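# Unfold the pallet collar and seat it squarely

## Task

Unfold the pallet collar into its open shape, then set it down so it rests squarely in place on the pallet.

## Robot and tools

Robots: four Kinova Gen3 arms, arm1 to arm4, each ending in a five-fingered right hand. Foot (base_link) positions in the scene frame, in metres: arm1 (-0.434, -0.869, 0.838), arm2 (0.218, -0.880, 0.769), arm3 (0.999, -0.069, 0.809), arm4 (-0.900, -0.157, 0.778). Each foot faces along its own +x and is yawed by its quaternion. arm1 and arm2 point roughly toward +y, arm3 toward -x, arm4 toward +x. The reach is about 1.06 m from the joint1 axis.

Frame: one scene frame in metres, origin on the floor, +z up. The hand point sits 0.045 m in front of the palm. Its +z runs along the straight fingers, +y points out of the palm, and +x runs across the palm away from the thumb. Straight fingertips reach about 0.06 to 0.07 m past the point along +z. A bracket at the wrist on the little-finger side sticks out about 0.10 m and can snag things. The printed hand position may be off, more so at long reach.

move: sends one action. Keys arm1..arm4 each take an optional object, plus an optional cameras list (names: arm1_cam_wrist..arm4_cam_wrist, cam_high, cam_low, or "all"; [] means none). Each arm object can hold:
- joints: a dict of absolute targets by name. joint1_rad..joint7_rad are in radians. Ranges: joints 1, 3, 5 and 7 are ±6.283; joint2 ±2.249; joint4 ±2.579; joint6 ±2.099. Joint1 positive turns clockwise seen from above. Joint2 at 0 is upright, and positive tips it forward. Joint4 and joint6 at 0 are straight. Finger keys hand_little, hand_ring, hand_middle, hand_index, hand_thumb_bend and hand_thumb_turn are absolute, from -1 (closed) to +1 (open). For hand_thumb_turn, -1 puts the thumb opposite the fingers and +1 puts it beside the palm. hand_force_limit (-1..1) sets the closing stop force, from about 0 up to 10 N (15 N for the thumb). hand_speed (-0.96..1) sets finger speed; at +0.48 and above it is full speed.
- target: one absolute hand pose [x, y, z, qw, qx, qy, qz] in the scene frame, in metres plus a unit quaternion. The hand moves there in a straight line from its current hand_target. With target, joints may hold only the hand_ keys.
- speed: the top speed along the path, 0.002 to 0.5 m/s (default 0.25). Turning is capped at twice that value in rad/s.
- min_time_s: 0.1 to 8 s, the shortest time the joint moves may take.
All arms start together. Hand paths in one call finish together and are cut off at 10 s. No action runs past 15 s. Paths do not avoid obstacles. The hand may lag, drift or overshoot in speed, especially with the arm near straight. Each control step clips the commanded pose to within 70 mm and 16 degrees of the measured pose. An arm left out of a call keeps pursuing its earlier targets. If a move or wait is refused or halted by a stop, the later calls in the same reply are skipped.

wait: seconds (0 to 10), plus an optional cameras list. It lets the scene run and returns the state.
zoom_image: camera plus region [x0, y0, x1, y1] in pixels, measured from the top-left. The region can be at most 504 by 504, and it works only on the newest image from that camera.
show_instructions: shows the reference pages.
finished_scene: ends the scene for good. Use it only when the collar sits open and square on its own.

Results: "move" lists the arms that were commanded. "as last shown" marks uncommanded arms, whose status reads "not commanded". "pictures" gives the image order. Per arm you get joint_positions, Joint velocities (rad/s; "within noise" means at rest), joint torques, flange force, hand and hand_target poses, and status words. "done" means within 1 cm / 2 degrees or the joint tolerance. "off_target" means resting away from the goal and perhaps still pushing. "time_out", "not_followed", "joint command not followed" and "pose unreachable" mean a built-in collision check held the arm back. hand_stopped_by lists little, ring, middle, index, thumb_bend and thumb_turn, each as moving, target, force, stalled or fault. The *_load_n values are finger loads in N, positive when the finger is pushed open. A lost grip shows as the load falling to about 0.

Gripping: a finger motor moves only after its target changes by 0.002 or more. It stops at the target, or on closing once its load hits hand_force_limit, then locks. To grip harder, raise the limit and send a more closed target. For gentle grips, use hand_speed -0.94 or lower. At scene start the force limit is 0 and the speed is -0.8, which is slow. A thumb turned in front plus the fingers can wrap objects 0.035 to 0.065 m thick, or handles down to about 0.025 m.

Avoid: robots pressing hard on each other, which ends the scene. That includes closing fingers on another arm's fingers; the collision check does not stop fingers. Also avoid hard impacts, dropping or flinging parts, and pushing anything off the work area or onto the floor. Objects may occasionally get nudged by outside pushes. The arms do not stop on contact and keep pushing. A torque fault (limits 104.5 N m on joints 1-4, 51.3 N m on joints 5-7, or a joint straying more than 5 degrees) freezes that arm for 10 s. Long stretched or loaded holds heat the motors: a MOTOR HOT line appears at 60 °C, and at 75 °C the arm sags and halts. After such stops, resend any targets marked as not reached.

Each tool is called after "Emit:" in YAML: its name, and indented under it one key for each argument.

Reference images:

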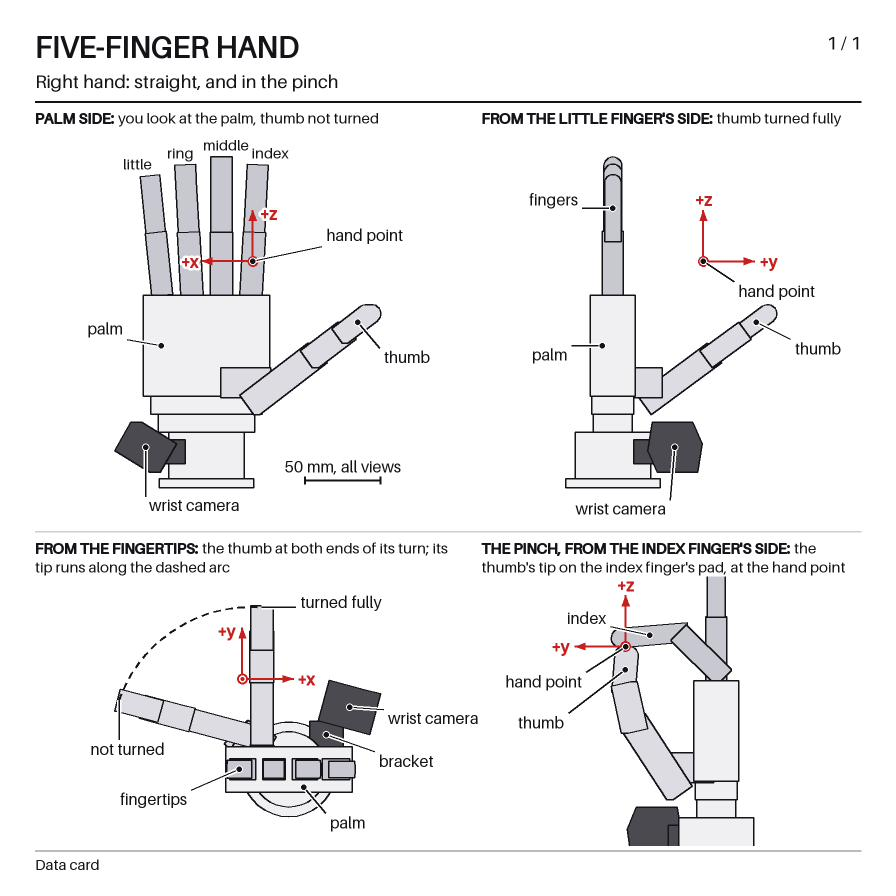

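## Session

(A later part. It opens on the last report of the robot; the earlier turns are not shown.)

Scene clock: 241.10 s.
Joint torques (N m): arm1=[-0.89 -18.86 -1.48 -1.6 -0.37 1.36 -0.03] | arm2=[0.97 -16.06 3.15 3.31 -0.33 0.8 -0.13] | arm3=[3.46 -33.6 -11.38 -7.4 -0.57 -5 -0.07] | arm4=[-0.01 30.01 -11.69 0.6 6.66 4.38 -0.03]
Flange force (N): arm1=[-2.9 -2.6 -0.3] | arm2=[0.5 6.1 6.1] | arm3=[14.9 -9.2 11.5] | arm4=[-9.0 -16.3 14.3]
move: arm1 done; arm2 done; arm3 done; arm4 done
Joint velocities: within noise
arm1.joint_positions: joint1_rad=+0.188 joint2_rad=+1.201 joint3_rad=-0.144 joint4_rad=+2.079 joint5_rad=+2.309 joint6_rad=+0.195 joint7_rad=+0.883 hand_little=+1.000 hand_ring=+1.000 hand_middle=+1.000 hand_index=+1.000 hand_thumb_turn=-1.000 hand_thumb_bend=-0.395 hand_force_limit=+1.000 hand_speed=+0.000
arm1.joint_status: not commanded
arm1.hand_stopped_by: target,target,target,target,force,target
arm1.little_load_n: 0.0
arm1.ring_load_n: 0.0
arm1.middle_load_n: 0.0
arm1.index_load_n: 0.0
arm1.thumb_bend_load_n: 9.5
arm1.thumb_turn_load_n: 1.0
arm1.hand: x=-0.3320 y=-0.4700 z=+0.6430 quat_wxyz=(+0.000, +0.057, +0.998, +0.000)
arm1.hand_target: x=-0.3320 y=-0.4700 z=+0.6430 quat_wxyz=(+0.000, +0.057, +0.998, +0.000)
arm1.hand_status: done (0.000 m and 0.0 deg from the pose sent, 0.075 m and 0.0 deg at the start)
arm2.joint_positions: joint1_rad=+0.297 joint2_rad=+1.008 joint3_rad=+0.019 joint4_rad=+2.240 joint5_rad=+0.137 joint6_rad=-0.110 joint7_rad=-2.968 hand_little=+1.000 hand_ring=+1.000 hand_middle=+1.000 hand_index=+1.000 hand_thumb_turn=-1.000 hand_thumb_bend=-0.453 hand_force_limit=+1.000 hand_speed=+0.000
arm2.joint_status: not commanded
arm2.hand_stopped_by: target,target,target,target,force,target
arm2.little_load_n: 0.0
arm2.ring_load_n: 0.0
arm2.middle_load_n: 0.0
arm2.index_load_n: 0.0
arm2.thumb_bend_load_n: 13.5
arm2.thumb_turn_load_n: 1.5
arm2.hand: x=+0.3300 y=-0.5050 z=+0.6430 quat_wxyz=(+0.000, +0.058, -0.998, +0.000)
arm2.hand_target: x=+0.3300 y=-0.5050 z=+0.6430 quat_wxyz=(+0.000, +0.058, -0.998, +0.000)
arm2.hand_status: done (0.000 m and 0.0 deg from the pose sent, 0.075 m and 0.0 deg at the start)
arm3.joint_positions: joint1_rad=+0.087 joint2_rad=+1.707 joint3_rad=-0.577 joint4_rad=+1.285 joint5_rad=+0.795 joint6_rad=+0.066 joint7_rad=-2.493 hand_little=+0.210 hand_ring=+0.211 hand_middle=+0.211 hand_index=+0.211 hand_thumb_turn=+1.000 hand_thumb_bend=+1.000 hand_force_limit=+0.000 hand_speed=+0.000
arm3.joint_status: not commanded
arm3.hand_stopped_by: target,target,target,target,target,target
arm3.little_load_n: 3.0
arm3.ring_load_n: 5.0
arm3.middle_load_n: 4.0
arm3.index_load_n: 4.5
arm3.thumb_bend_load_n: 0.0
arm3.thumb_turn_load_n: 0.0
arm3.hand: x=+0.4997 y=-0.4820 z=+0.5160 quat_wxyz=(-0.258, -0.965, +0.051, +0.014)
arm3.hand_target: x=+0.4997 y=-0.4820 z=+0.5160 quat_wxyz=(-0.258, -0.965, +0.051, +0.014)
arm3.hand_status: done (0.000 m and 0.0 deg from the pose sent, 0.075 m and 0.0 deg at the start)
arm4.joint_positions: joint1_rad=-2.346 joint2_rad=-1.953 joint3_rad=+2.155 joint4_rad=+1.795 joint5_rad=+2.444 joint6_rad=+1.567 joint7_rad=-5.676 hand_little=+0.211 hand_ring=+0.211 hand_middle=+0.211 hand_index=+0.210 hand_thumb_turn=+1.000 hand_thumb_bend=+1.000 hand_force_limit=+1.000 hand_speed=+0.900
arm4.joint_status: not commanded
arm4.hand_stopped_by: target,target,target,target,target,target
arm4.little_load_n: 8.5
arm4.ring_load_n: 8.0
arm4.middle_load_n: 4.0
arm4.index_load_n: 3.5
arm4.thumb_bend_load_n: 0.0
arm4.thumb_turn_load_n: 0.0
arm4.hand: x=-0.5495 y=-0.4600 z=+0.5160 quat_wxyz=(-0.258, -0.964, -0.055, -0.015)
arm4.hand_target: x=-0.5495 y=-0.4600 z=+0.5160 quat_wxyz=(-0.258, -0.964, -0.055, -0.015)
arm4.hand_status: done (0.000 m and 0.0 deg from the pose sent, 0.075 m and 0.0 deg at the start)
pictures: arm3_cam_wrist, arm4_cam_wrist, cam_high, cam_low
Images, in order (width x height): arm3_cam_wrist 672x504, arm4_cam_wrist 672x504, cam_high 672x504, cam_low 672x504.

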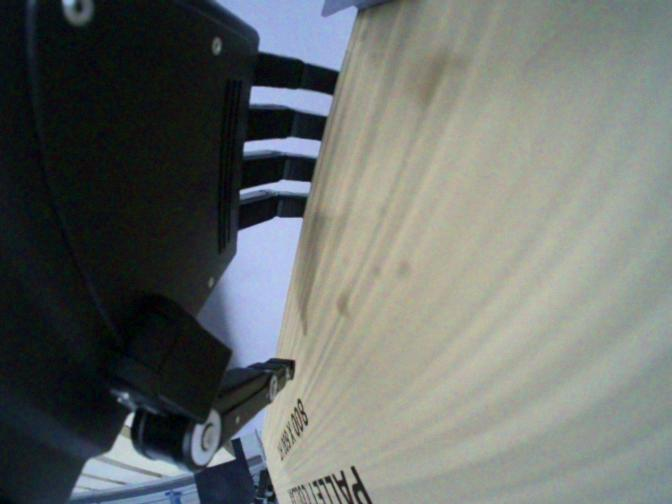

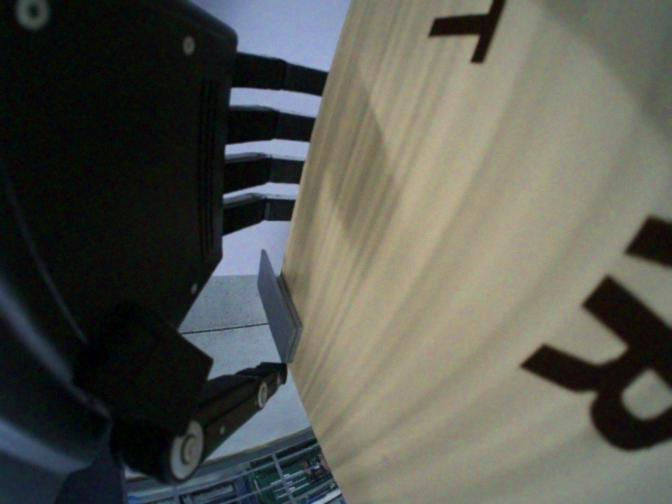

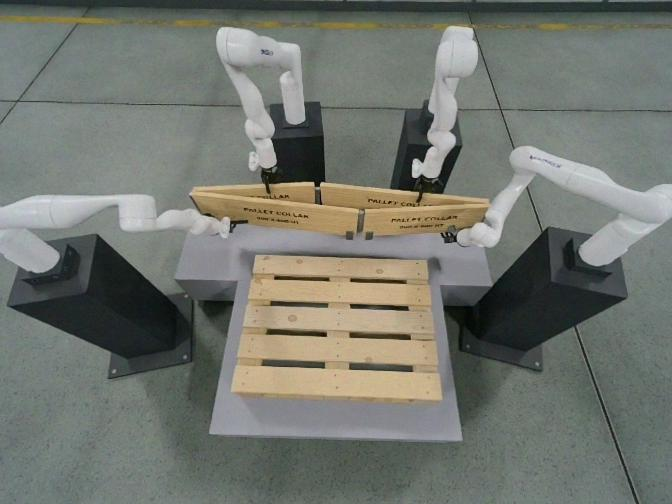

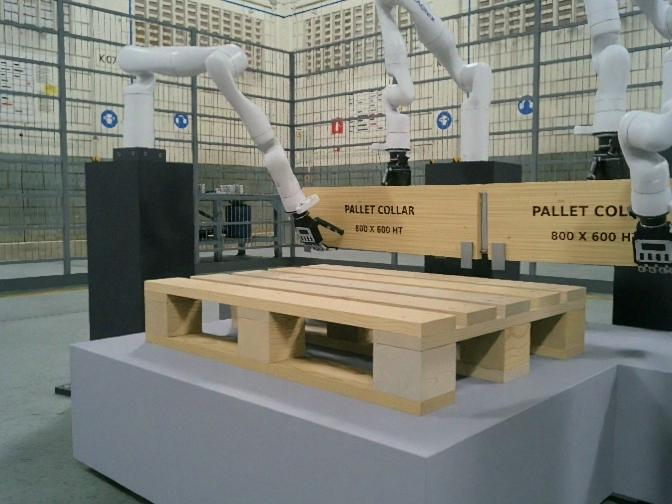

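Emit:
move:
  arm1: {"target": [-0.332, -0.400, 0.643, 0, 0.0567, 0.9984, 0], "speed": 0.05}
  arm2: {"target": [0.33, -0.435, 0.643, 0, -0.0584, 0.9983, 0], "speed": 0.05}
  arm3: {"target": [0.4997, -0.412, 0.516, 0.25847, 0.96461, -0.05056, -0.01355], "speed": 0.05}
  arm4: {"target": [-0.5495, -0.390, 0.516, 0.2584, 0.96437, 0.05476, 0.01467], "speed": 0.05}
  cameras: ["cam_high", "cam_low"]

Scene clock: 247.73 s.
Joint torques (N m): arm1=[0.48 -19.94 2.67 -3.67 -0.98 2.24 -0.25] | arm2=[0.96 -17.93 2.85 0.81 -0.25 0.81 -0.08] | arm3=[2.34 -32.11 -13.23 -5.01 -0.61 -5.06 0.02] | arm4=[1.71 27.86 -9.4 1.77 4.84 5.98 -0.09]
Flange force (N): arm1=[0.6 -3.0 -2.9] | arm2=[0.4 4.6 5.1] | arm3=[13.6 -9.7 14.0] | arm4=[-4.5 -17.0 15.8]
move: arm1 done; arm2 done; arm3 done; arm4 done
Joint velocities: within noise
arm1.joint_positions: joint1_rad=-0.028 joint2_rad=+1.202 joint3_rad=+0.117 joint4_rad=+1.868 joint5_rad=+2.231 joint6_rad=-0.126 joint7_rad=+0.846 hand_little=+1.000 hand_ring=+1.000 hand_middle=+1.000 hand_index=+1.000 hand_thumb_turn=-1.000 hand_thumb_bend=-0.395 hand_force_limit=+1.000 hand_speed=+0.000
arm1.joint_status: not commanded
arm1.hand_stopped_by: target,target,target,target,force,target
arm1.little_load_n: 0.0
arm1.ring_load_n: 0.0
arm1.middle_load_n: 0.0
arm1.index_load_n: 0.0
arm1.thumb_bend_load_n: 10.5
arm1.thumb_turn_load_n: 1.0
arm1.hand: x=-0.3320 y=-0.4000 z=+0.6430 quat_wxyz=(+0.000, +0.057, +0.998, +0.000)
arm1.hand_target: x=-0.3320 y=-0.4000 z=+0.6430 quat_wxyz=(+0.000, +0.057, +0.998, +0.000)
arm1.hand_status: done (0.000 m and 0.0 deg from the pose sent, 0.070 m and 0.0 deg at the start)
arm2.joint_positions: joint1_rad=+0.287 joint2_rad=+1.007 joint3_rad=-0.014 joint4_rad=+2.022 joint5_rad=+0.123 joint6_rad=+0.111 joint7_rad=-2.982 hand_little=+1.000 hand_ring=+1.000 hand_middle=+1.000 hand_index=+1.000 hand_thumb_turn=-1.000 hand_thumb_bend=-0.453 hand_force_limit=+1.000 hand_speed=+0.000
arm2.joint_status: not commanded
arm2.hand_stopped_by: target,target,target,target,force,target
arm2.little_load_n: 0.0
arm2.ring_load_n: 0.0
arm2.middle_load_n: 0.0
arm2.index_load_n: 0.0
arm2.thumb_bend_load_n: 14.0
arm2.thumb_turn_load_n: 2.0
arm2.hand: x=+0.3300 y=-0.4350 z=+0.6430 quat_wxyz=(+0.000, +0.058, -0.998, +0.000)
arm2.hand_target: x=+0.3300 y=-0.4350 z=+0.6430 quat_wxyz=(+0.000, +0.058, -0.998, +0.000)
arm2.hand_status: done (0.000 m and 0.0 deg from the pose sent, 0.070 m and 0.0 deg at the start)
arm3.joint_positions: joint1_rad=+0.250 joint2_rad=+1.704 joint3_rad=-0.580 joint4_rad=+1.376 joint5_rad=+0.856 joint6_rad=+0.060 joint7_rad=-2.417 hand_little=+0.210 hand_ring=+0.211 hand_middle=+0.211 hand_index=+0.211 hand_thumb_turn=+1.000 hand_thumb_bend=+1.000 hand_force_limit=+0.000 hand_speed=+0.000
arm3.joint_status: not commanded
arm3.hand_stopped_by: target,target,target,target,target,target
arm3.little_load_n: 3.5
arm3.ring_load_n: 5.5
arm3.middle_load_n: 4.5
arm3.index_load_n: 5.0
arm3.thumb_bend_load_n: 0.0
arm3.thumb_turn_load_n: 0.0
arm3.hand: x=+0.4997 y=-0.4121 z=+0.5160 quat_wxyz=(-0.259, -0.965, +0.051, +0.014)
arm3.hand_target: x=+0.4997 y=-0.4120 z=+0.5160 quat_wxyz=(-0.258, -0.965, +0.051, +0.014)
arm3.hand_status: done (0.000 m and 0.0 deg from the pose sent, 0.070 m and 0.0 deg at the start)
arm4.joint_positions: joint1_rad=-2.479 joint2_rad=-2.019 joint3_rad=+2.104 joint4_rad=+1.823 joint5_rad=+2.430 joint6_rad=+1.692 joint7_rad=-5.788 hand_little=+0.211 hand_ring=+0.211 hand_middle=+0.211 hand_index=+0.210 hand_thumb_turn=+1.000 hand_thumb_bend=+1.000 hand_force_limit=+1.000 hand_speed=+0.900
arm4.joint_status: not commanded
arm4.hand_stopped_by: target,target,target,target,target,target
arm4.little_load_n: 9.0
arm4.ring_load_n: 8.5
arm4.middle_load_n: 4.5
arm4.index_load_n: 3.5
arm4.thumb_bend_load_n: 0.0
arm4.thumb_turn_load_n: 0.0
arm4.hand: x=-0.5495 y=-0.3900 z=+0.5160 quat_wxyz=(-0.258, -0.964, -0.055, -0.015)
arm4.hand_target: x=-0.5495 y=-0.3900 z=+0.5160 quat_wxyz=(-0.258, -0.964, -0.055, -0.015)
arm4.hand_status: done (0.000 m and 0.0 deg from the pose sent, 0.070 m and 0.0 deg at the start)
Images, in order (width x height): cam_high 672x504, cam_low 672x504.

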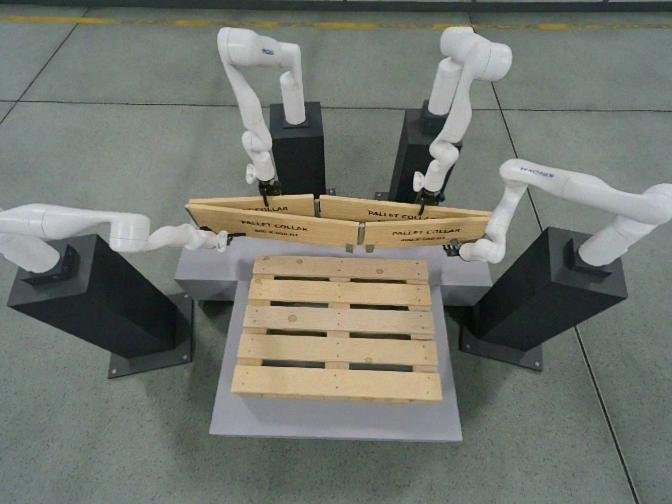

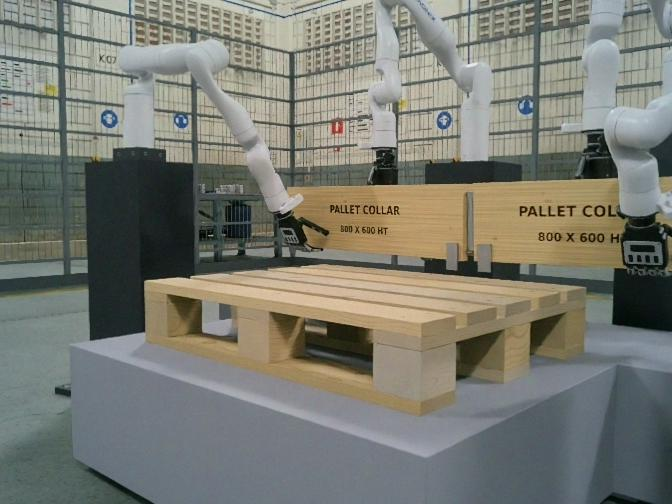

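Emit:
move:
  arm1: {"target": [-0.332, -0.300, 0.643, 0, 0.0567, 0.9984, 0], "speed": 0.06}
  arm2: {"target": [0.33, -0.335, 0.643, 0, -0.0584, 0.9983, 0], "speed": 0.06}
  arm3: {"target": [0.4997, -0.312, 0.516, 0.25847, 0.96461, -0.05056, -0.01355], "speed": 0.06}
  arm4: {"target": [-0.5495, -0.290, 0.516, 0.2584, 0.96437, 0.05476, 0.01467], "speed": 0.06}
  cameras: ["cam_high", "cam_low"]

Scene clock: 250.13 s.
Joint torques (N m): arm1=[3.7 -19.47 7.89 -4.88 -1.07 3.77 -0.77] | arm2=[1.17 -20.92 2.74 -1.8 -0.14 1.03 -0.12] | arm3=[1.02 -28.54 -15.15 -0.36 -0.96 -4.09 0.01] | arm4=[3.58 24.17 -6.16 3.45 1.32 8.58 -0.34]
Flange force (N): arm1=[5.9 -5.9 -8.4] | arm2=[0.7 3.9 5.0] | arm3=[10.8 -9.4 17.2] | arm4=[4.7 -19.2 19.6]
move: arm1 done; arm2 done; arm3 done; arm4 done
Joint velocities: within noise
arm1.joint_positions: joint1_rad=-0.193 joint2_rad=+1.300 joint3_rad=+0.387 joint4_rad=+1.520 joint5_rad=+2.301 joint6_rad=-0.496 joint7_rad=+0.619 hand_little=+1.000 hand_ring=+1.000 hand_middle=+1.000 hand_index=+1.000 hand_thumb_turn=-1.000 hand_thumb_bend=-0.395 hand_force_limit=+1.000 hand_speed=+0.000
arm1.joint_status: not commanded
arm1.hand_stopped_by: target,target,target,target,force,target
arm1.little_load_n: 0.0
arm1.ring_load_n: 0.0
arm1.middle_load_n: 0.0
arm1.index_load_n: 0.0
arm1.thumb_bend_load_n: 11.0
arm1.thumb_turn_load_n: 0.0
arm1.hand: x=-0.3320 y=-0.3000 z=+0.6430 quat_wxyz=(+0.000, +0.057, +0.998, +0.000)
arm1.hand_target: x=-0.3320 y=-0.3000 z=+0.6430 quat_wxyz=(+0.000, +0.057, +0.998, +0.000)
arm1.hand_status: done (0.000 m and 0.0 deg from the pose sent, 0.100 m and 0.0 deg at the start)
arm2.joint_positions: joint1_rad=+0.271 joint2_rad=+1.067 joint3_rad=-0.044 joint4_rad=+1.681 joint5_rad=+0.104 joint6_rad=+0.394 joint7_rad=-2.984 hand_little=+1.000 hand_ring=+1.000 hand_middle=+1.000 hand_index=+1.000 hand_thumb_turn=-1.000 hand_thumb_bend=-0.453 hand_force_limit=+1.000 hand_speed=+0.000
arm2.joint_status: not commanded
arm2.hand_stopped_by: target,target,target,target,force,target
arm2.little_load_n: 0.0
arm2.ring_load_n: 0.0
arm2.middle_load_n: 0.0
arm2.index_load_n: 0.0
arm2.thumb_bend_load_n: 14.5
arm2.thumb_turn_load_n: 2.0
arm2.hand: x=+0.3300 y=-0.3350 z=+0.6430 quat_wxyz=(+0.000, +0.058, -0.998, +0.000)
arm2.hand_target: x=+0.3300 y=-0.3350 z=+0.6430 quat_wxyz=(+0.000, +0.058, -0.998, +0.000)
arm2.hand_status: done (0.000 m and 0.0 deg from the pose sent, 0.100 m and 0.0 deg at the start)
arm3.joint_positions: joint1_rad=+0.524 joint2_rad=+1.731 joint3_rad=-0.644 joint4_rad=+1.437 joint5_rad=+0.945 joint6_rad=+0.155 joint7_rad=-2.255 hand_little=+0.210 hand_ring=+0.211 hand_middle=+0.211 hand_index=+0.211 hand_thumb_turn=+1.000 hand_thumb_bend=+1.000 hand_force_limit=+0.000 hand_speed=+0.000
arm3.joint_status: not commanded
arm3.hand_stopped_by: target,target,target,target,target,target
arm3.little_load_n: 4.0
arm3.ring_load_n: 6.0
arm3.middle_load_n: 5.0
arm3.index_load_n: 5.5
arm3.thumb_bend_load_n: 0.0
arm3.thumb_turn_load_n: 0.0
arm3.hand: x=+0.4997 y=-0.3121 z=+0.5160 quat_wxyz=(-0.259, -0.965, +0.051, +0.014)
arm3.hand_target: x=+0.4997 y=-0.3120 z=+0.5160 quat_wxyz=(-0.258, -0.965, +0.051, +0.014)
arm3.hand_status: done (0.000 m and 0.0 deg from the pose sent, 0.100 m and 0.0 deg at the start)
arm4.joint_positions: joint1_rad=-2.707 joint2_rad=-2.111 joint3_rad=+1.996 joint4_rad=+1.799 joint5_rad=+2.392 joint6_rad=+1.836 joint7_rad=-5.923 hand_little=+0.211 hand_ring=+0.211 hand_middle=+0.211 hand_index=+0.210 hand_thumb_turn=+1.000 hand_thumb_bend=+1.000 hand_force_limit=+1.000 hand_speed=+0.900
arm4.joint_status: not commanded
arm4.hand_stopped_by: target,target,target,target,target,target
arm4.little_load_n: 9.5
arm4.ring_load_n: 9.5
arm4.middle_load_n: 5.0
arm4.index_load_n: 4.5
arm4.thumb_bend_load_n: 0.0
arm4.thumb_turn_load_n: 0.0
arm4.hand: x=-0.5495 y=-0.2900 z=+0.5160 quat_wxyz=(-0.258, -0.964, -0.055, -0.015)
arm4.hand_target: x=-0.5495 y=-0.2900 z=+0.5160 quat_wxyz=(-0.258, -0.964, -0.055, -0.015)
arm4.hand_status: done (0.000 m and 0.0 deg from the pose sent, 0.100 m and 0.0 deg at the start)
Images, in order (width x height): cam_high 672x504, cam_low 672x504.

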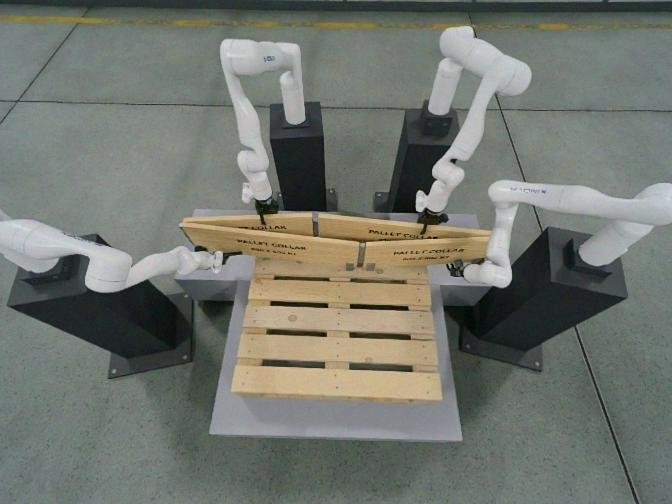

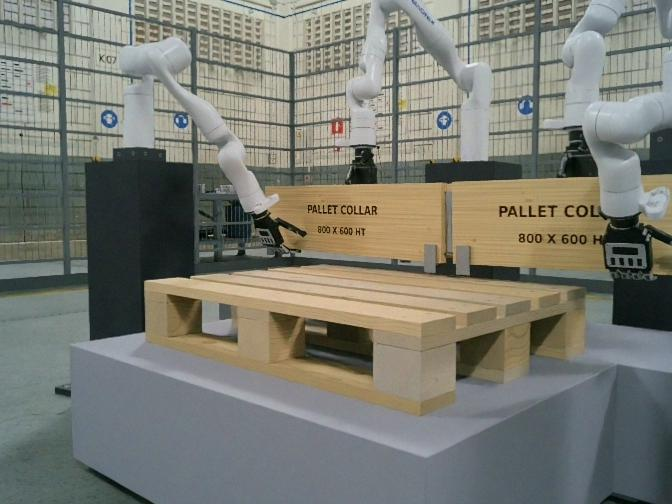

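Emit:
move:
  arm1: {"target": [-0.332, -0.210, 0.643, 0, 0.0567, 0.9984, 0], "speed": 0.06}
  arm2: {"target": [0.33, -0.245, 0.643, 0, -0.0584, 0.9983, 0], "speed": 0.06}
  arm3: {"target": [0.4997, -0.222, 0.516, 0.25847, 0.96461, -0.05056, -0.01355], "speed": 0.06}
  arm4: {"target": [-0.5495, -0.200, 0.516, 0.2584, 0.96437, 0.05476, 0.01467], "speed": 0.06}
  cameras: ["cam_high", "cam_low"]

Emit:
zoom_image:
  camera: "cam_high"
  region: [240, 200, 440, 310]

Emit:
zoom_image:
  camera: "cam_low"
  region: [260, 160, 560, 320]

Scene clock: 252.43 s.
Joint torques (N m): arm1=[5.43 -21.02 9.03 -5.46 -0.55 4.64 -0.99] | arm2=[2.58 -22.46 3.89 -3.05 0.18 1.67 -0.21] | arm3=[0.78 -26.39 -15.7 2.96 -1.86 -2.61 0.04] | arm4=[4.09 20.41 -4.61 4.3 -1.4 9.94 -0.56]
Flange force (N): arm1=[7.5 -7.5 -10.4] | arm2=[2.7 4.7 3.5] | arm3=[6.5 -9.3 20.7] | arm4=[11.4 -21.2 20.7]
move: arm1 done; arm2 done; arm3 done; arm4 done
Joint velocities: within noise
arm1.joint_positions: joint1_rad=-0.206 joint2_rad=+1.429 joint3_rad=+0.520 joint4_rad=+1.127 joint5_rad=+2.376 joint6_rad=-0.772 joint7_rad=+0.405 hand_little=+1.000 hand_ring=+1.000 hand_middle=+1.000 hand_index=+1.000 hand_thumb_turn=-1.000 hand_thumb_bend=-0.395 hand_force_limit=+1.000 hand_speed=+0.000
arm1.joint_status: not commanded
arm1.hand_stopped_by: target,target,target,target,force,target
arm1.little_load_n: 0.0
arm1.ring_load_n: 0.0
arm1.middle_load_n: 0.0
arm1.index_load_n: 0.0
arm1.thumb_bend_load_n: 12.0
arm1.thumb_turn_load_n: 0.0
arm1.hand: x=-0.3319 y=-0.2101 z=+0.6429 quat_wxyz=(+0.000, +0.057, +0.998, +0.000)
arm1.hand_target: x=-0.3320 y=-0.2100 z=+0.6430 quat_wxyz=(+0.000, +0.057, +0.998, +0.000)
arm1.hand_status: done (0.000 m and 0.0 deg from the pose sent, 0.090 m and 0.0 deg at the start)
arm2.joint_positions: joint1_rad=+0.253 joint2_rad=+1.172 joint3_rad=-0.056 joint4_rad=+1.319 joint5_rad=+0.087 joint6_rad=+0.650 joint7_rad=-2.977 hand_little=+1.000 hand_ring=+1.000 hand_middle=+1.000 hand_index=+1.000 hand_thumb_turn=-1.000 hand_thumb_bend=-0.453 hand_force_limit=+1.000 hand_speed=+0.000
arm2.joint_status: not commanded
arm2.hand_stopped_by: target,target,target,target,force,target
arm2.little_load_n: 0.0
arm2.ring_load_n: 0.0
arm2.middle_load_n: 0.0
arm2.index_load_n: 0.0
arm2.thumb_bend_load_n: 15.0
arm2.thumb_turn_load_n: 1.5
arm2.hand: x=+0.3300 y=-0.2450 z=+0.6430 quat_wxyz=(+0.000, +0.058, -0.998, +0.000)
arm2.hand_target: x=+0.3300 y=-0.2450 z=+0.6430 quat_wxyz=(+0.000, +0.058, -0.998, +0.000)
arm2.hand_status: done (0.000 m and 0.0 deg from the pose sent, 0.090 m and 0.0 deg at the start)
arm3.joint_positions: joint1_rad=+0.778 joint2_rad=+1.773 joint3_rad=-0.737 joint4_rad=+1.427 joint5_rad=+0.971 joint6_rad=+0.322 joint7_rad=-2.038 hand_little=+0.210 hand_ring=+0.211 hand_middle=+0.211 hand_index=+0.211 hand_thumb_turn=+1.000 hand_thumb_bend=+1.000 hand_force_limit=+0.000 hand_speed=+0.000
arm3.joint_status: not commanded
arm3.hand_stopped_by: target,target,target,target,target,target
arm3.little_load_n: 4.5
arm3.ring_load_n: 7.0
arm3.middle_load_n: 5.5
arm3.index_load_n: 6.0
arm3.thumb_bend_load_n: -0.5
arm3.thumb_turn_load_n: 0.0
arm3.hand: x=+0.4997 y=-0.2220 z=+0.5160 quat_wxyz=(-0.259, -0.965, +0.051, +0.014)
arm3.hand_target: x=+0.4997 y=-0.2220 z=+0.5160 quat_wxyz=(-0.258, -0.965, +0.051, +0.014)
arm3.hand_status: done (0.000 m and 0.0 deg from the pose sent, 0.090 m and 0.0 deg at the start)
arm4.joint_positions: joint1_rad=-2.944 joint2_rad=-2.172 joint3_rad=+1.869 joint4_rad=+1.711 joint5_rad=+2.351 joint6_rad=+1.919 joint7_rad=-6.015 hand_little=+0.211 hand_ring=+0.211 hand_middle=+0.211 hand_index=+0.211 hand_thumb_turn=+1.000 hand_thumb_bend=+1.000 hand_force_limit=+1.000 hand_speed=+0.900
arm4.joint_status: not commanded
arm4.hand_stopped_by: target,target,target,target,target,target
arm4.little_load_n: 10.5
arm4.ring_load_n: 10.0
arm4.middle_load_n: 6.0
arm4.index_load_n: 5.0
arm4.thumb_bend_load_n: 0.0
arm4.thumb_turn_load_n: 0.0
arm4.hand: x=-0.5495 y=-0.2000 z=+0.5160 quat_wxyz=(-0.258, -0.964, -0.055, -0.015)
arm4.hand_target: x=-0.5495 y=-0.2000 z=+0.5160 quat_wxyz=(-0.258, -0.964, -0.055, -0.015)
arm4.hand_status: done (0.000 m and 0.0 deg from the pose sent, 0.090 m and 0.0 deg at the start)
Images, in order (width x height): cam_high 672x504, cam_low 672x504.

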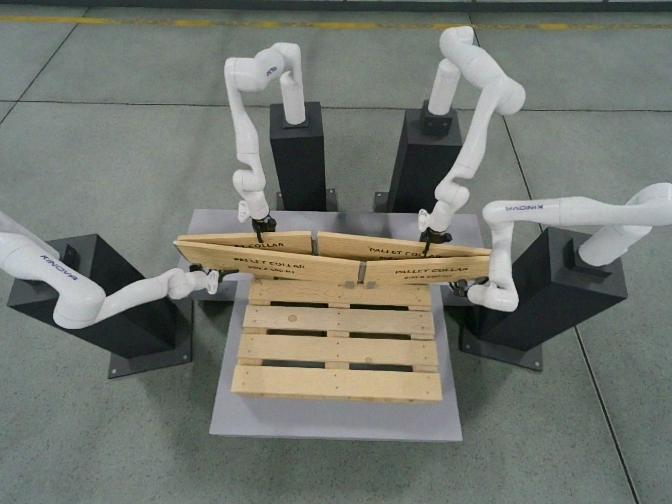

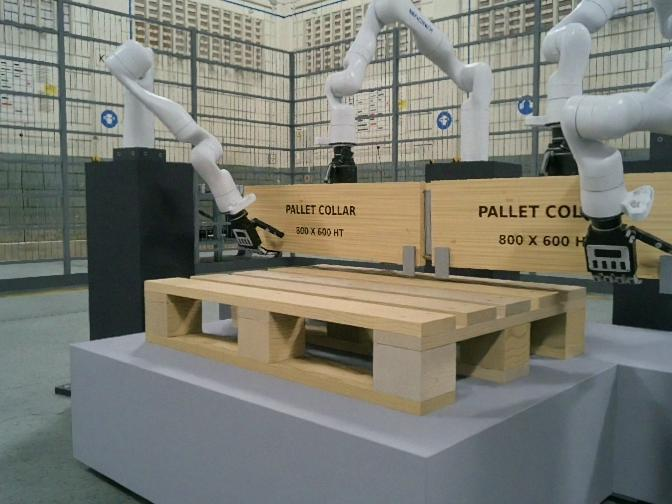

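Scaled by 2.520 from the camera's image (finer frame: 960x720).

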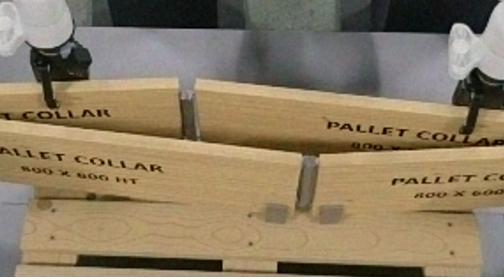

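Scaled by 1.680 from the camera's image (finer frame: 960x720).

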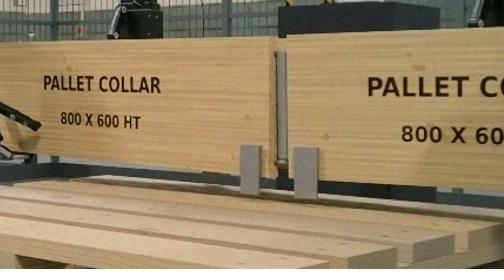

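Emit:
zoom_image:
  camera: "cam_high"
  region: [420, 210, 520, 310]

Emit:
zoom_image:
  camera: "cam_high"
  region: [150, 210, 250, 310]

Scaled by 5.040 from the camera's image (finer frame: 960x720).

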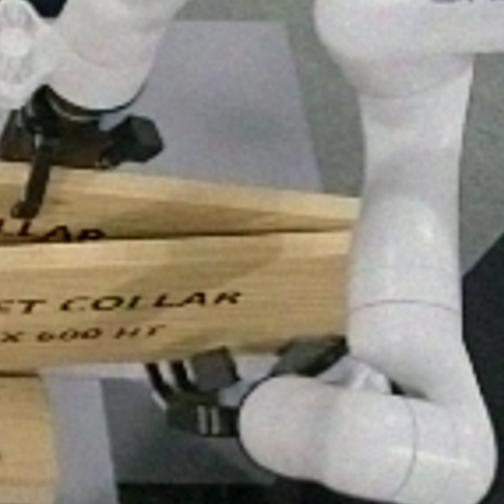

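Scaled by 5.040 from the camera's image (finer frame: 960x720).

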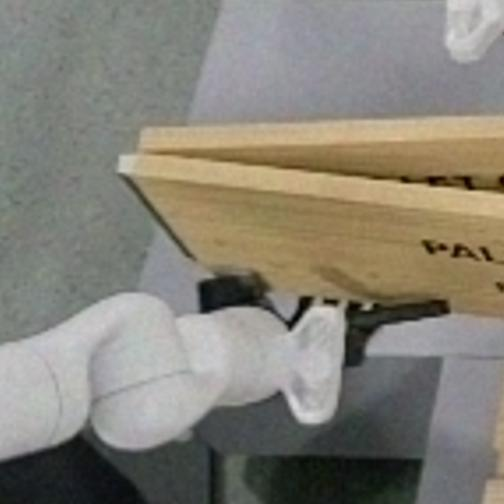

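Emit:
move:
  arm1: {"target": [-0.332, -0.200, 0.630, 0, 0.0567, 0.9984, 0], "speed": 0.04}
  arm2: {"target": [0.33, -0.235, 0.630, 0, -0.0584, 0.9983, 0], "speed": 0.04}
  arm3: {"target": [0.4997, -0.212, 0.503, 0.25847, 0.96461, -0.05056, -0.01355], "speed": 0.04}
  arm4: {"target": [-0.5495, -0.190, 0.503, 0.2584, 0.96437, 0.05476, 0.01467], "speed": 0.04}
  cameras: ["cam_high", "cam_low"]

Emit:
zoom_image:
  camera: "cam_low"
  region: [360, 220, 480, 300]

Emit:
zoom_image:
  camera: "cam_high"
  region: [300, 220, 400, 310]

Scene clock: 255.10 s.
Joint torques (N m): arm1=[5.24 -21.72 8.64 -5.28 -0.52 4.29 -1.06] | arm2=[1.44 -21.82 2.79 -2.81 -0.1 1.68 -0.15] | arm3=[1.15 -25.58 -14.34 1.75 -1.72 -2.41 0.01] | arm4=[3.86 18.56 -4.18 3.8 -1.42 8.58 -0.51]
Flange force (N): arm1=[6.9 -7.2 -9.4] | arm2=[0.9 4.1 1.9] | arm3=[8.2 -6.4 16.4] | arm4=[9.9 -17.9 15.4]
move: arm1 done; arm2 done; arm3 done; arm4 done
Joint velocities: within noise
arm1.joint_positions: joint1_rad=-0.198 joint2_rad=+1.472 joint3_rad=+0.527 joint4_rad=+1.056 joint5_rad=+2.379 joint6_rad=-0.794 joint7_rad=+0.378 hand_little=+1.000 hand_ring=+1.000 hand_middle=+1.000 hand_index=+1.000 hand_thumb_turn=-1.000 hand_thumb_bend=-0.395 hand_force_limit=+1.000 hand_speed=+0.000
arm1.joint_status: not commanded
arm1.hand_stopped_by: target,target,target,target,force,target
arm1.little_load_n: 0.0
arm1.ring_load_n: 0.0
arm1.middle_load_n: 0.0
arm1.index_load_n: 0.0
arm1.thumb_bend_load_n: 12.5
arm1.thumb_turn_load_n: 0.0
arm1.hand: x=-0.3320 y=-0.2000 z=+0.6300 quat_wxyz=(+0.000, +0.057, +0.998, +0.000)
arm1.hand_target: x=-0.3320 y=-0.2000 z=+0.6300 quat_wxyz=(+0.000, +0.057, +0.998, +0.000)
arm1.hand_status: done (0.000 m and 0.0 deg from the pose sent, 0.016 m and 0.0 deg at the start)
arm2.joint_positions: joint1_rad=+0.250 joint2_rad=+1.213 joint3_rad=-0.055 joint4_rad=+1.264 joint5_rad=+0.087 joint6_rad=+0.665 joint7_rad=-2.977 hand_little=+1.000 hand_ring=+1.000 hand_middle=+1.000 hand_index=+1.000 hand_thumb_turn=-1.000 hand_thumb_bend=-0.453 hand_force_limit=+1.000 hand_speed=+0.000
arm2.joint_status: not commanded
arm2.hand_stopped_by: target,target,target,target,force,target
arm2.little_load_n: 0.0
arm2.ring_load_n: -0.5
arm2.middle_load_n: 0.0
arm2.index_load_n: 0.0
arm2.thumb_bend_load_n: 15.5
arm2.thumb_turn_load_n: 2.0
arm2.hand: x=+0.3300 y=-0.2350 z=+0.6300 quat_wxyz=(+0.000, +0.058, -0.998, +0.000)
arm2.hand_target: x=+0.3300 y=-0.2350 z=+0.6300 quat_wxyz=(+0.000, +0.058, -0.998, +0.000)
arm2.hand_status: done (0.000 m and 0.0 deg from the pose sent, 0.016 m and 0.0 deg at the start)
arm3.joint_positions: joint1_rad=+0.804 joint2_rad=+1.810 joint3_rad=-0.753 joint4_rad=+1.388 joint5_rad=+0.972 joint6_rad=+0.350 joint7_rad=-1.990 hand_little=+0.210 hand_ring=+0.211 hand_middle=+0.211 hand_index=+0.211 hand_thumb_turn=+1.000 hand_thumb_bend=+1.000 hand_force_limit=+0.000 hand_speed=+0.000
arm3.joint_status: not commanded
arm3.hand_stopped_by: target,target,target,target,target,target
arm3.little_load_n: 4.5
arm3.ring_load_n: 6.5
arm3.middle_load_n: 4.0
arm3.index_load_n: 5.0
arm3.thumb_bend_load_n: 0.0
arm3.thumb_turn_load_n: 0.0
arm3.hand: x=+0.4997 y=-0.2120 z=+0.5030 quat_wxyz=(-0.258, -0.965, +0.051, +0.014)
arm3.hand_target: x=+0.4997 y=-0.2120 z=+0.5030 quat_wxyz=(-0.258, -0.965, +0.051, +0.014)
arm3.hand_status: done (0.000 m and 0.0 deg from the pose sent, 0.016 m and 0.0 deg at the start)
arm4.joint_positions: joint1_rad=-2.974 joint2_rad=-2.190 joint3_rad=+1.869 joint4_rad=+1.668 joint5_rad=+2.364 joint6_rad=+1.898 joint7_rad=-6.015 hand_little=+0.211 hand_ring=+0.211 hand_middle=+0.211 hand_index=+0.211 hand_thumb_turn=+1.000 hand_thumb_bend=+1.000 hand_force_limit=+1.000 hand_speed=+0.900
arm4.joint_status: not commanded
arm4.hand_stopped_by: target,target,target,target,target,target
arm4.little_load_n: 8.5
arm4.ring_load_n: 8.5
arm4.middle_load_n: 4.5
arm4.index_load_n: 4.5
arm4.thumb_bend_load_n: 0.0
arm4.thumb_turn_load_n: 0.0
arm4.hand: x=-0.5495 y=-0.1900 z=+0.5030 quat_wxyz=(-0.258, -0.964, -0.055, -0.015)
arm4.hand_target: x=-0.5495 y=-0.1900 z=+0.5030 quat_wxyz=(-0.258, -0.964, -0.055, -0.015)
arm4.hand_status: done (0.000 m and 0.0 deg from the pose sent, 0.016 m and 0.0 deg at the start)
Images, in order (width x height): cam_high 672x504, cam_low 672x504.

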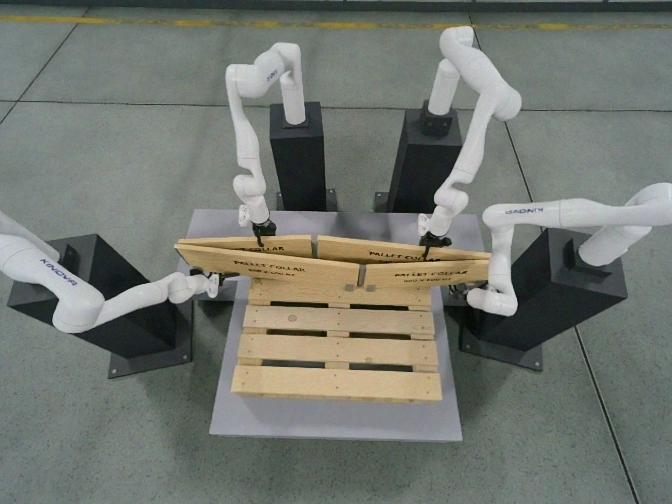

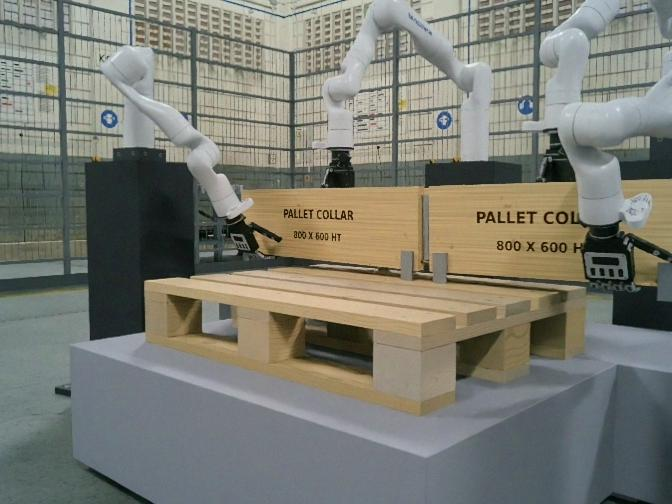

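Scaled by 4.200 from the camera's image (finer frame: 960x720).

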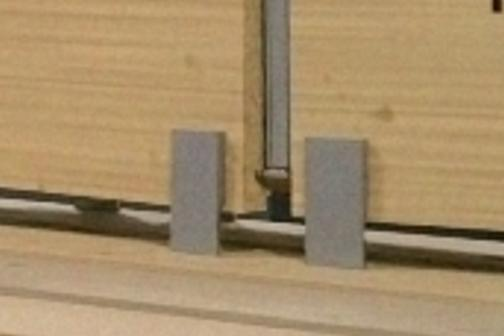

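Scaled by 5.040 from the camera's image (finer frame: 960x720).

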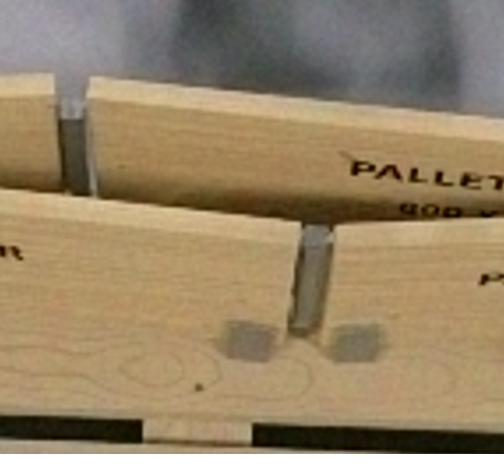

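Emit:
move:
  arm1: {"target": [-0.332, -0.200, 0.625, 0, 0.0567, 0.9984, 0], "speed": 0.02}
  arm2: {"target": [0.33, -0.235, 0.625, 0, -0.0584, 0.9983, 0], "speed": 0.02}
  arm3: {"target": [0.4997, -0.212, 0.498, 0.25847, 0.96461, -0.05056, -0.01355], "speed": 0.02}
  arm4: {"target": [-0.5495, -0.190, 0.498, 0.2584, 0.96437, 0.05476, 0.01467], "speed": 0.02}

Emit:
move:
  arm1: {"target": [-0.332, -0.200, 0.621, 0, 0.0567, 0.9984, 0], "speed": 0.02}
  arm2: {"target": [0.33, -0.235, 0.621, 0, -0.0584, 0.9983, 0], "speed": 0.02}
  arm3: {"target": [0.4997, -0.212, 0.494, 0.25847, 0.96461, -0.05056, -0.01355], "speed": 0.02}
  arm4: {"target": [-0.5495, -0.190, 0.494, 0.2584, 0.96437, 0.05476, 0.01467], "speed": 0.02}
  cameras: ["cam_high", "cam_low"]

Emit:
zoom_image:
  camera: "cam_low"
  region: [360, 220, 480, 300]

Scene clock: 256.60 s.
Joint torques (N m): arm1=[5.45 -18.64 8.09 -2.67 0.08 2.95 -0.93] | arm2=[0.33 -12.39 1.66 1.16 -0.53 2.28 -0.04] | arm3=[-0.58 -21.27 -12.22 4.54 -1.71 -0.78 0.19] | arm4=[2.85 15.91 -4.18 3.56 -1.3 5.9 -0.31]
Flange force (N): arm1=[7.5 -2.7 -10.8] | arm2=[-1.3 5.5 -12.7] | arm3=[3.5 -6.1 12.2] | arm4=[6.7 -11.2 8.2]
move: arm1 done; arm2 done; arm3 done; arm4 done
Joint velocities: within noise
arm1.joint_positions: joint1_rad=-0.196 joint2_rad=+1.482 joint3_rad=+0.526 joint4_rad=+1.049 joint5_rad=+2.377 joint6_rad=-0.790 joint7_rad=+0.377 hand_little=+1.000 hand_ring=+1.000 hand_middle=+1.000 hand_index=+1.000 hand_thumb_turn=-1.000 hand_thumb_bend=-0.395 hand_force_limit=+1.000 hand_speed=+0.000
arm1.joint_status: not commanded
arm1.hand_stopped_by: target,target,target,target,force,target
arm1.little_load_n: 0.0
arm1.ring_load_n: 0.0
arm1.middle_load_n: 0.0
arm1.index_load_n: 0.0
arm1.thumb_bend_load_n: 12.5
arm1.thumb_turn_load_n: 0.0
arm1.hand: x=-0.3320 y=-0.2000 z=+0.6250 quat_wxyz=(+0.000, +0.057, +0.998, +0.000)
arm1.hand_target: x=-0.3320 y=-0.2000 z=+0.6250 quat_wxyz=(+0.000, +0.057, +0.998, +0.000)
arm1.hand_status: done (0.000 m and 0.0 deg from the pose sent, 0.005 m and 0.0 deg at the start)
arm2.joint_positions: joint1_rad=+0.249 joint2_rad=+1.223 joint3_rad=-0.055 joint4_rad=+1.260 joint5_rad=+0.087 joint6_rad=+0.659 joint7_rad=-2.977 hand_little=+1.000 hand_ring=+1.000 hand_middle=+1.000 hand_index=+1.000 hand_thumb_turn=-1.000 hand_thumb_bend=-0.453 hand_force_limit=+1.000 hand_speed=+0.000
arm2.joint_status: not commanded
arm2.hand_stopped_by: target,target,target,target,force,target
arm2.little_load_n: 0.0
arm2.ring_load_n: 0.0
arm2.middle_load_n: 0.0
arm2.index_load_n: 0.0
arm2.thumb_bend_load_n: 15.0
arm2.thumb_turn_load_n: 2.5
arm2.hand: x=+0.3300 y=-0.2350 z=+0.6250 quat_wxyz=(+0.000, +0.058, -0.998, +0.000)
arm2.hand_target: x=+0.3300 y=-0.2350 z=+0.6250 quat_wxyz=(+0.000, +0.058, -0.998, +0.000)
arm2.hand_status: done (0.000 m and 0.0 deg from the pose sent, 0.005 m and 0.0 deg at the start)
arm3.joint_positions: joint1_rad=+0.804 joint2_rad=+1.822 joint3_rad=-0.755 joint4_rad=+1.375 joint5_rad=+0.972 joint6_rad=+0.353 joint7_rad=-1.981 hand_little=+0.210 hand_ring=+0.211 hand_middle=+0.211 hand_index=+0.210 hand_thumb_turn=+1.000 hand_thumb_bend=+1.000 hand_force_limit=+0.000 hand_speed=+0.000
arm3.joint_status: not commanded
arm3.hand_stopped_by: target,target,target,target,target,target
arm3.little_load_n: 5.0
arm3.ring_load_n: 6.0
arm3.middle_load_n: 3.0
arm3.index_load_n: 2.5
arm3.thumb_bend_load_n: 0.0
arm3.thumb_turn_load_n: 0.0
arm3.hand: x=+0.4997 y=-0.2120 z=+0.4980 quat_wxyz=(-0.258, -0.965, +0.051, +0.014)
arm3.hand_target: x=+0.4997 y=-0.2120 z=+0.4980 quat_wxyz=(-0.258, -0.965, +0.051, +0.014)
arm3.hand_status: done (0.000 m and 0.0 deg from the pose sent, 0.005 m and 0.0 deg at the start)
arm4.joint_positions: joint1_rad=-2.975 joint2_rad=-2.196 joint3_rad=+1.875 joint4_rad=+1.656 joint5_rad=+2.370 joint6_rad=+1.887 joint7_rad=-6.013 hand_little=+0.210 hand_ring=+0.211 hand_middle=+0.211 hand_index=+0.211 hand_thumb_turn=+1.000 hand_thumb_bend=+1.000 hand_force_limit=+1.000 hand_speed=+0.900
arm4.joint_status: not commanded
arm4.hand_stopped_by: target,target,target,target,target,target
arm4.little_load_n: 3.5
arm4.ring_load_n: 4.0
arm4.middle_load_n: 2.5
arm4.index_load_n: 5.0
arm4.thumb_bend_load_n: 0.0
arm4.thumb_turn_load_n: 0.0
arm4.hand: x=-0.5495 y=-0.1900 z=+0.4980 quat_wxyz=(-0.258, -0.964, -0.055, -0.015)
arm4.hand_target: x=-0.5495 y=-0.1900 z=+0.4980 quat_wxyz=(-0.258, -0.964, -0.055, -0.015)
arm4.hand_status: done (0.000 m and 0.0 deg from the pose sent, 0.005 m and 0.0 deg at the start)
pictures: none

Scene clock: 257.57 s.
Joint torques (N m): arm1=[3.15 -17.02 5.58 -1.88 -0.28 1.74 -0.73] | arm2=[0.86 -13.56 2.25 -1.33 -0.16 0.93 0.06] | arm3=[-1.2 -18.6 -9.79 2.69 -1.08 -0.78 0.19] | arm4=[1.05 14.49 -5.19 3.13 0.29 1.68 0.06]
Flange force (N): arm1=[4.1 0.2 -12.1] | arm2=[1.2 0.4 -14.1] | arm3=[5.4 -2.7 2.1] | arm4=[-1.6 -1.6 -1.5]
move: arm1 done; arm2 done; arm3 done; arm4 done
Joint velocities: within noise
arm1.joint_positions: joint1_rad=-0.195 joint2_rad=+1.490 joint3_rad=+0.524 joint4_rad=+1.043 joint5_rad=+2.376 joint6_rad=-0.788 joint7_rad=+0.375 hand_little=+1.000 hand_ring=+1.000 hand_middle=+1.000 hand_index=+1.000 hand_thumb_turn=-1.000 hand_thumb_bend=-0.395 hand_force_limit=+1.000 hand_speed=+0.000
arm1.joint_status: not commanded
arm1.hand_stopped_by: target,target,target,target,force,target
arm1.little_load_n: 0.0
arm1.ring_load_n: 0.0
arm1.middle_load_n: 0.0
arm1.index_load_n: 0.0
arm1.thumb_bend_load_n: 12.0
arm1.thumb_turn_load_n: 0.5
arm1.hand: x=-0.3320 y=-0.2000 z=+0.6210 quat_wxyz=(+0.000, +0.057, +0.998, +0.000)
arm1.hand_target: x=-0.3320 y=-0.2000 z=+0.6210 quat_wxyz=(+0.000, +0.057, +0.998, +0.000)
arm1.hand_status: done (0.000 m and 0.0 deg from the pose sent, 0.004 m and 0.0 deg at the start)
arm2.joint_positions: joint1_rad=+0.249 joint2_rad=+1.231 joint3_rad=-0.055 joint4_rad=+1.257 joint5_rad=+0.087 joint6_rad=+0.654 joint7_rad=-2.977 hand_little=+1.000 hand_ring=+1.000 hand_middle=+1.000 hand_index=+1.000 hand_thumb_turn=-1.000 hand_thumb_bend=-0.453 hand_force_limit=+1.000 hand_speed=+0.000
arm2.joint_status: not commanded
arm2.hand_stopped_by: target,target,target,target,force,target
arm2.little_load_n: 0.0
arm2.ring_load_n: 0.0
arm2.middle_load_n: 0.0
arm2.index_load_n: 0.0
arm2.thumb_bend_load_n: 15.0
arm2.thumb_turn_load_n: 2.5
arm2.hand: x=+0.3300 y=-0.2350 z=+0.6210 quat_wxyz=(+0.000, +0.058, -0.998, +0.000)
arm2.hand_target: x=+0.3300 y=-0.2350 z=+0.6210 quat_wxyz=(+0.000, +0.058, -0.998, +0.000)
arm2.hand_status: done (0.000 m and 0.0 deg from the pose sent, 0.004 m and 0.0 deg at the start)
arm3.joint_positions: joint1_rad=+0.804 joint2_rad=+1.832 joint3_rad=-0.757 joint4_rad=+1.364 joint5_rad=+0.973 joint6_rad=+0.355 joint7_rad=-1.974 hand_little=+0.210 hand_ring=+0.210 hand_middle=+0.210 hand_index=+0.210 hand_thumb_turn=+1.000 hand_thumb_bend=+1.000 hand_force_limit=+0.000 hand_speed=+0.000
arm3.joint_status: not commanded
arm3.hand_stopped_by: target,target,target,target,target,target
arm3.little_load_n: 3.0
arm3.ring_load_n: 3.0
arm3.middle_load_n: 0.0
arm3.index_load_n: 0.0
arm3.thumb_bend_load_n: 0.0
arm3.thumb_turn_load_n: 0.0
arm3.hand: x=+0.4997 y=-0.2120 z=+0.4940 quat_wxyz=(-0.258, -0.965, +0.051, +0.014)
arm3.hand_target: x=+0.4997 y=-0.2120 z=+0.4940 quat_wxyz=(-0.258, -0.965, +0.051, +0.014)
arm3.hand_status: done (0.000 m and 0.0 deg from the pose sent, 0.004 m and 0.0 deg at the start)
arm4.joint_positions: joint1_rad=-2.976 joint2_rad=-2.200 joint3_rad=+1.879 joint4_rad=+1.646 joint5_rad=+2.375 joint6_rad=+1.878 joint7_rad=-6.010 hand_little=+0.210 hand_ring=+0.210 hand_middle=+0.210 hand_index=+0.210 hand_thumb_turn=+1.000 hand_thumb_bend=+1.000 hand_force_limit=+1.000 hand_speed=+0.900
arm4.joint_status: not commanded
arm4.hand_stopped_by: target,target,target,target,target,target
arm4.little_load_n: 0.5
arm4.ring_load_n: 0.0
arm4.middle_load_n: 0.0
arm4.index_load_n: 2.0
arm4.thumb_bend_load_n: 0.0
arm4.thumb_turn_load_n: 0.0
arm4.hand: x=-0.5495 y=-0.1900 z=+0.4940 quat_wxyz=(-0.258, -0.964, -0.055, -0.015)
arm4.hand_target: x=-0.5495 y=-0.1900 z=+0.4940 quat_wxyz=(-0.258, -0.964, -0.055, -0.015)
arm4.hand_status: done (0.000 m and 0.0 deg from the pose sent, 0.004 m and 0.0 deg at the start)
Images, in order (width x height): cam_high 672x504, cam_low 672x504.

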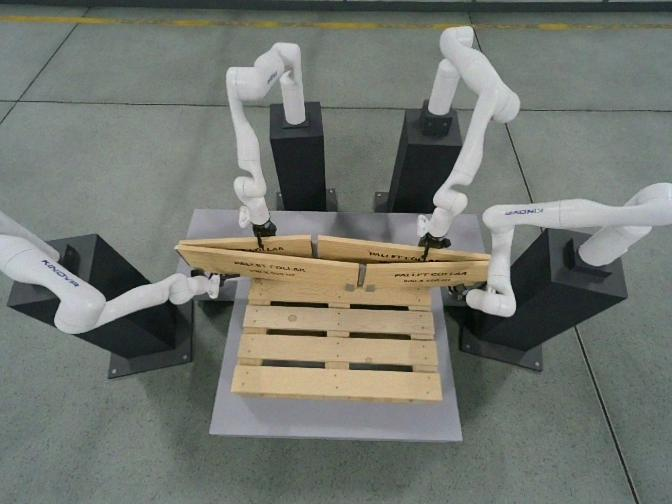

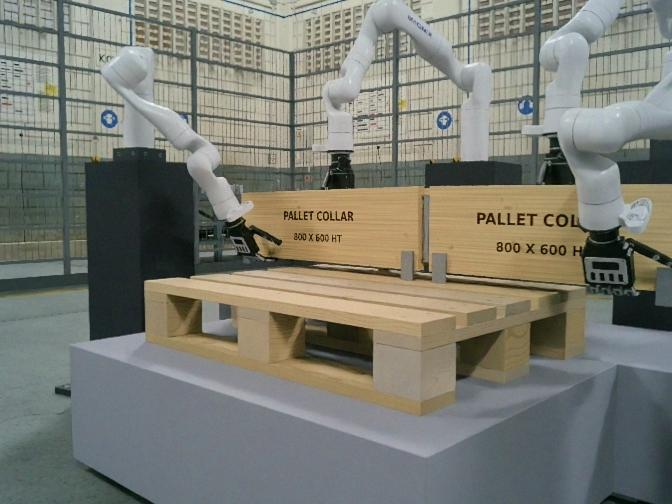

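Scaled by 4.200 from the camera's image (finer frame: 960x720).

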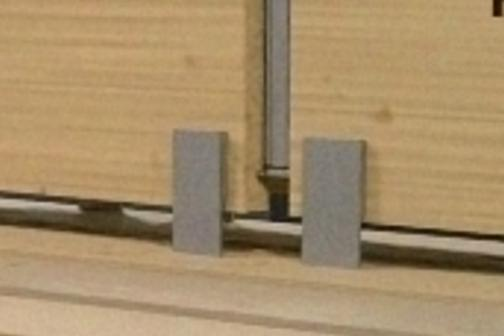

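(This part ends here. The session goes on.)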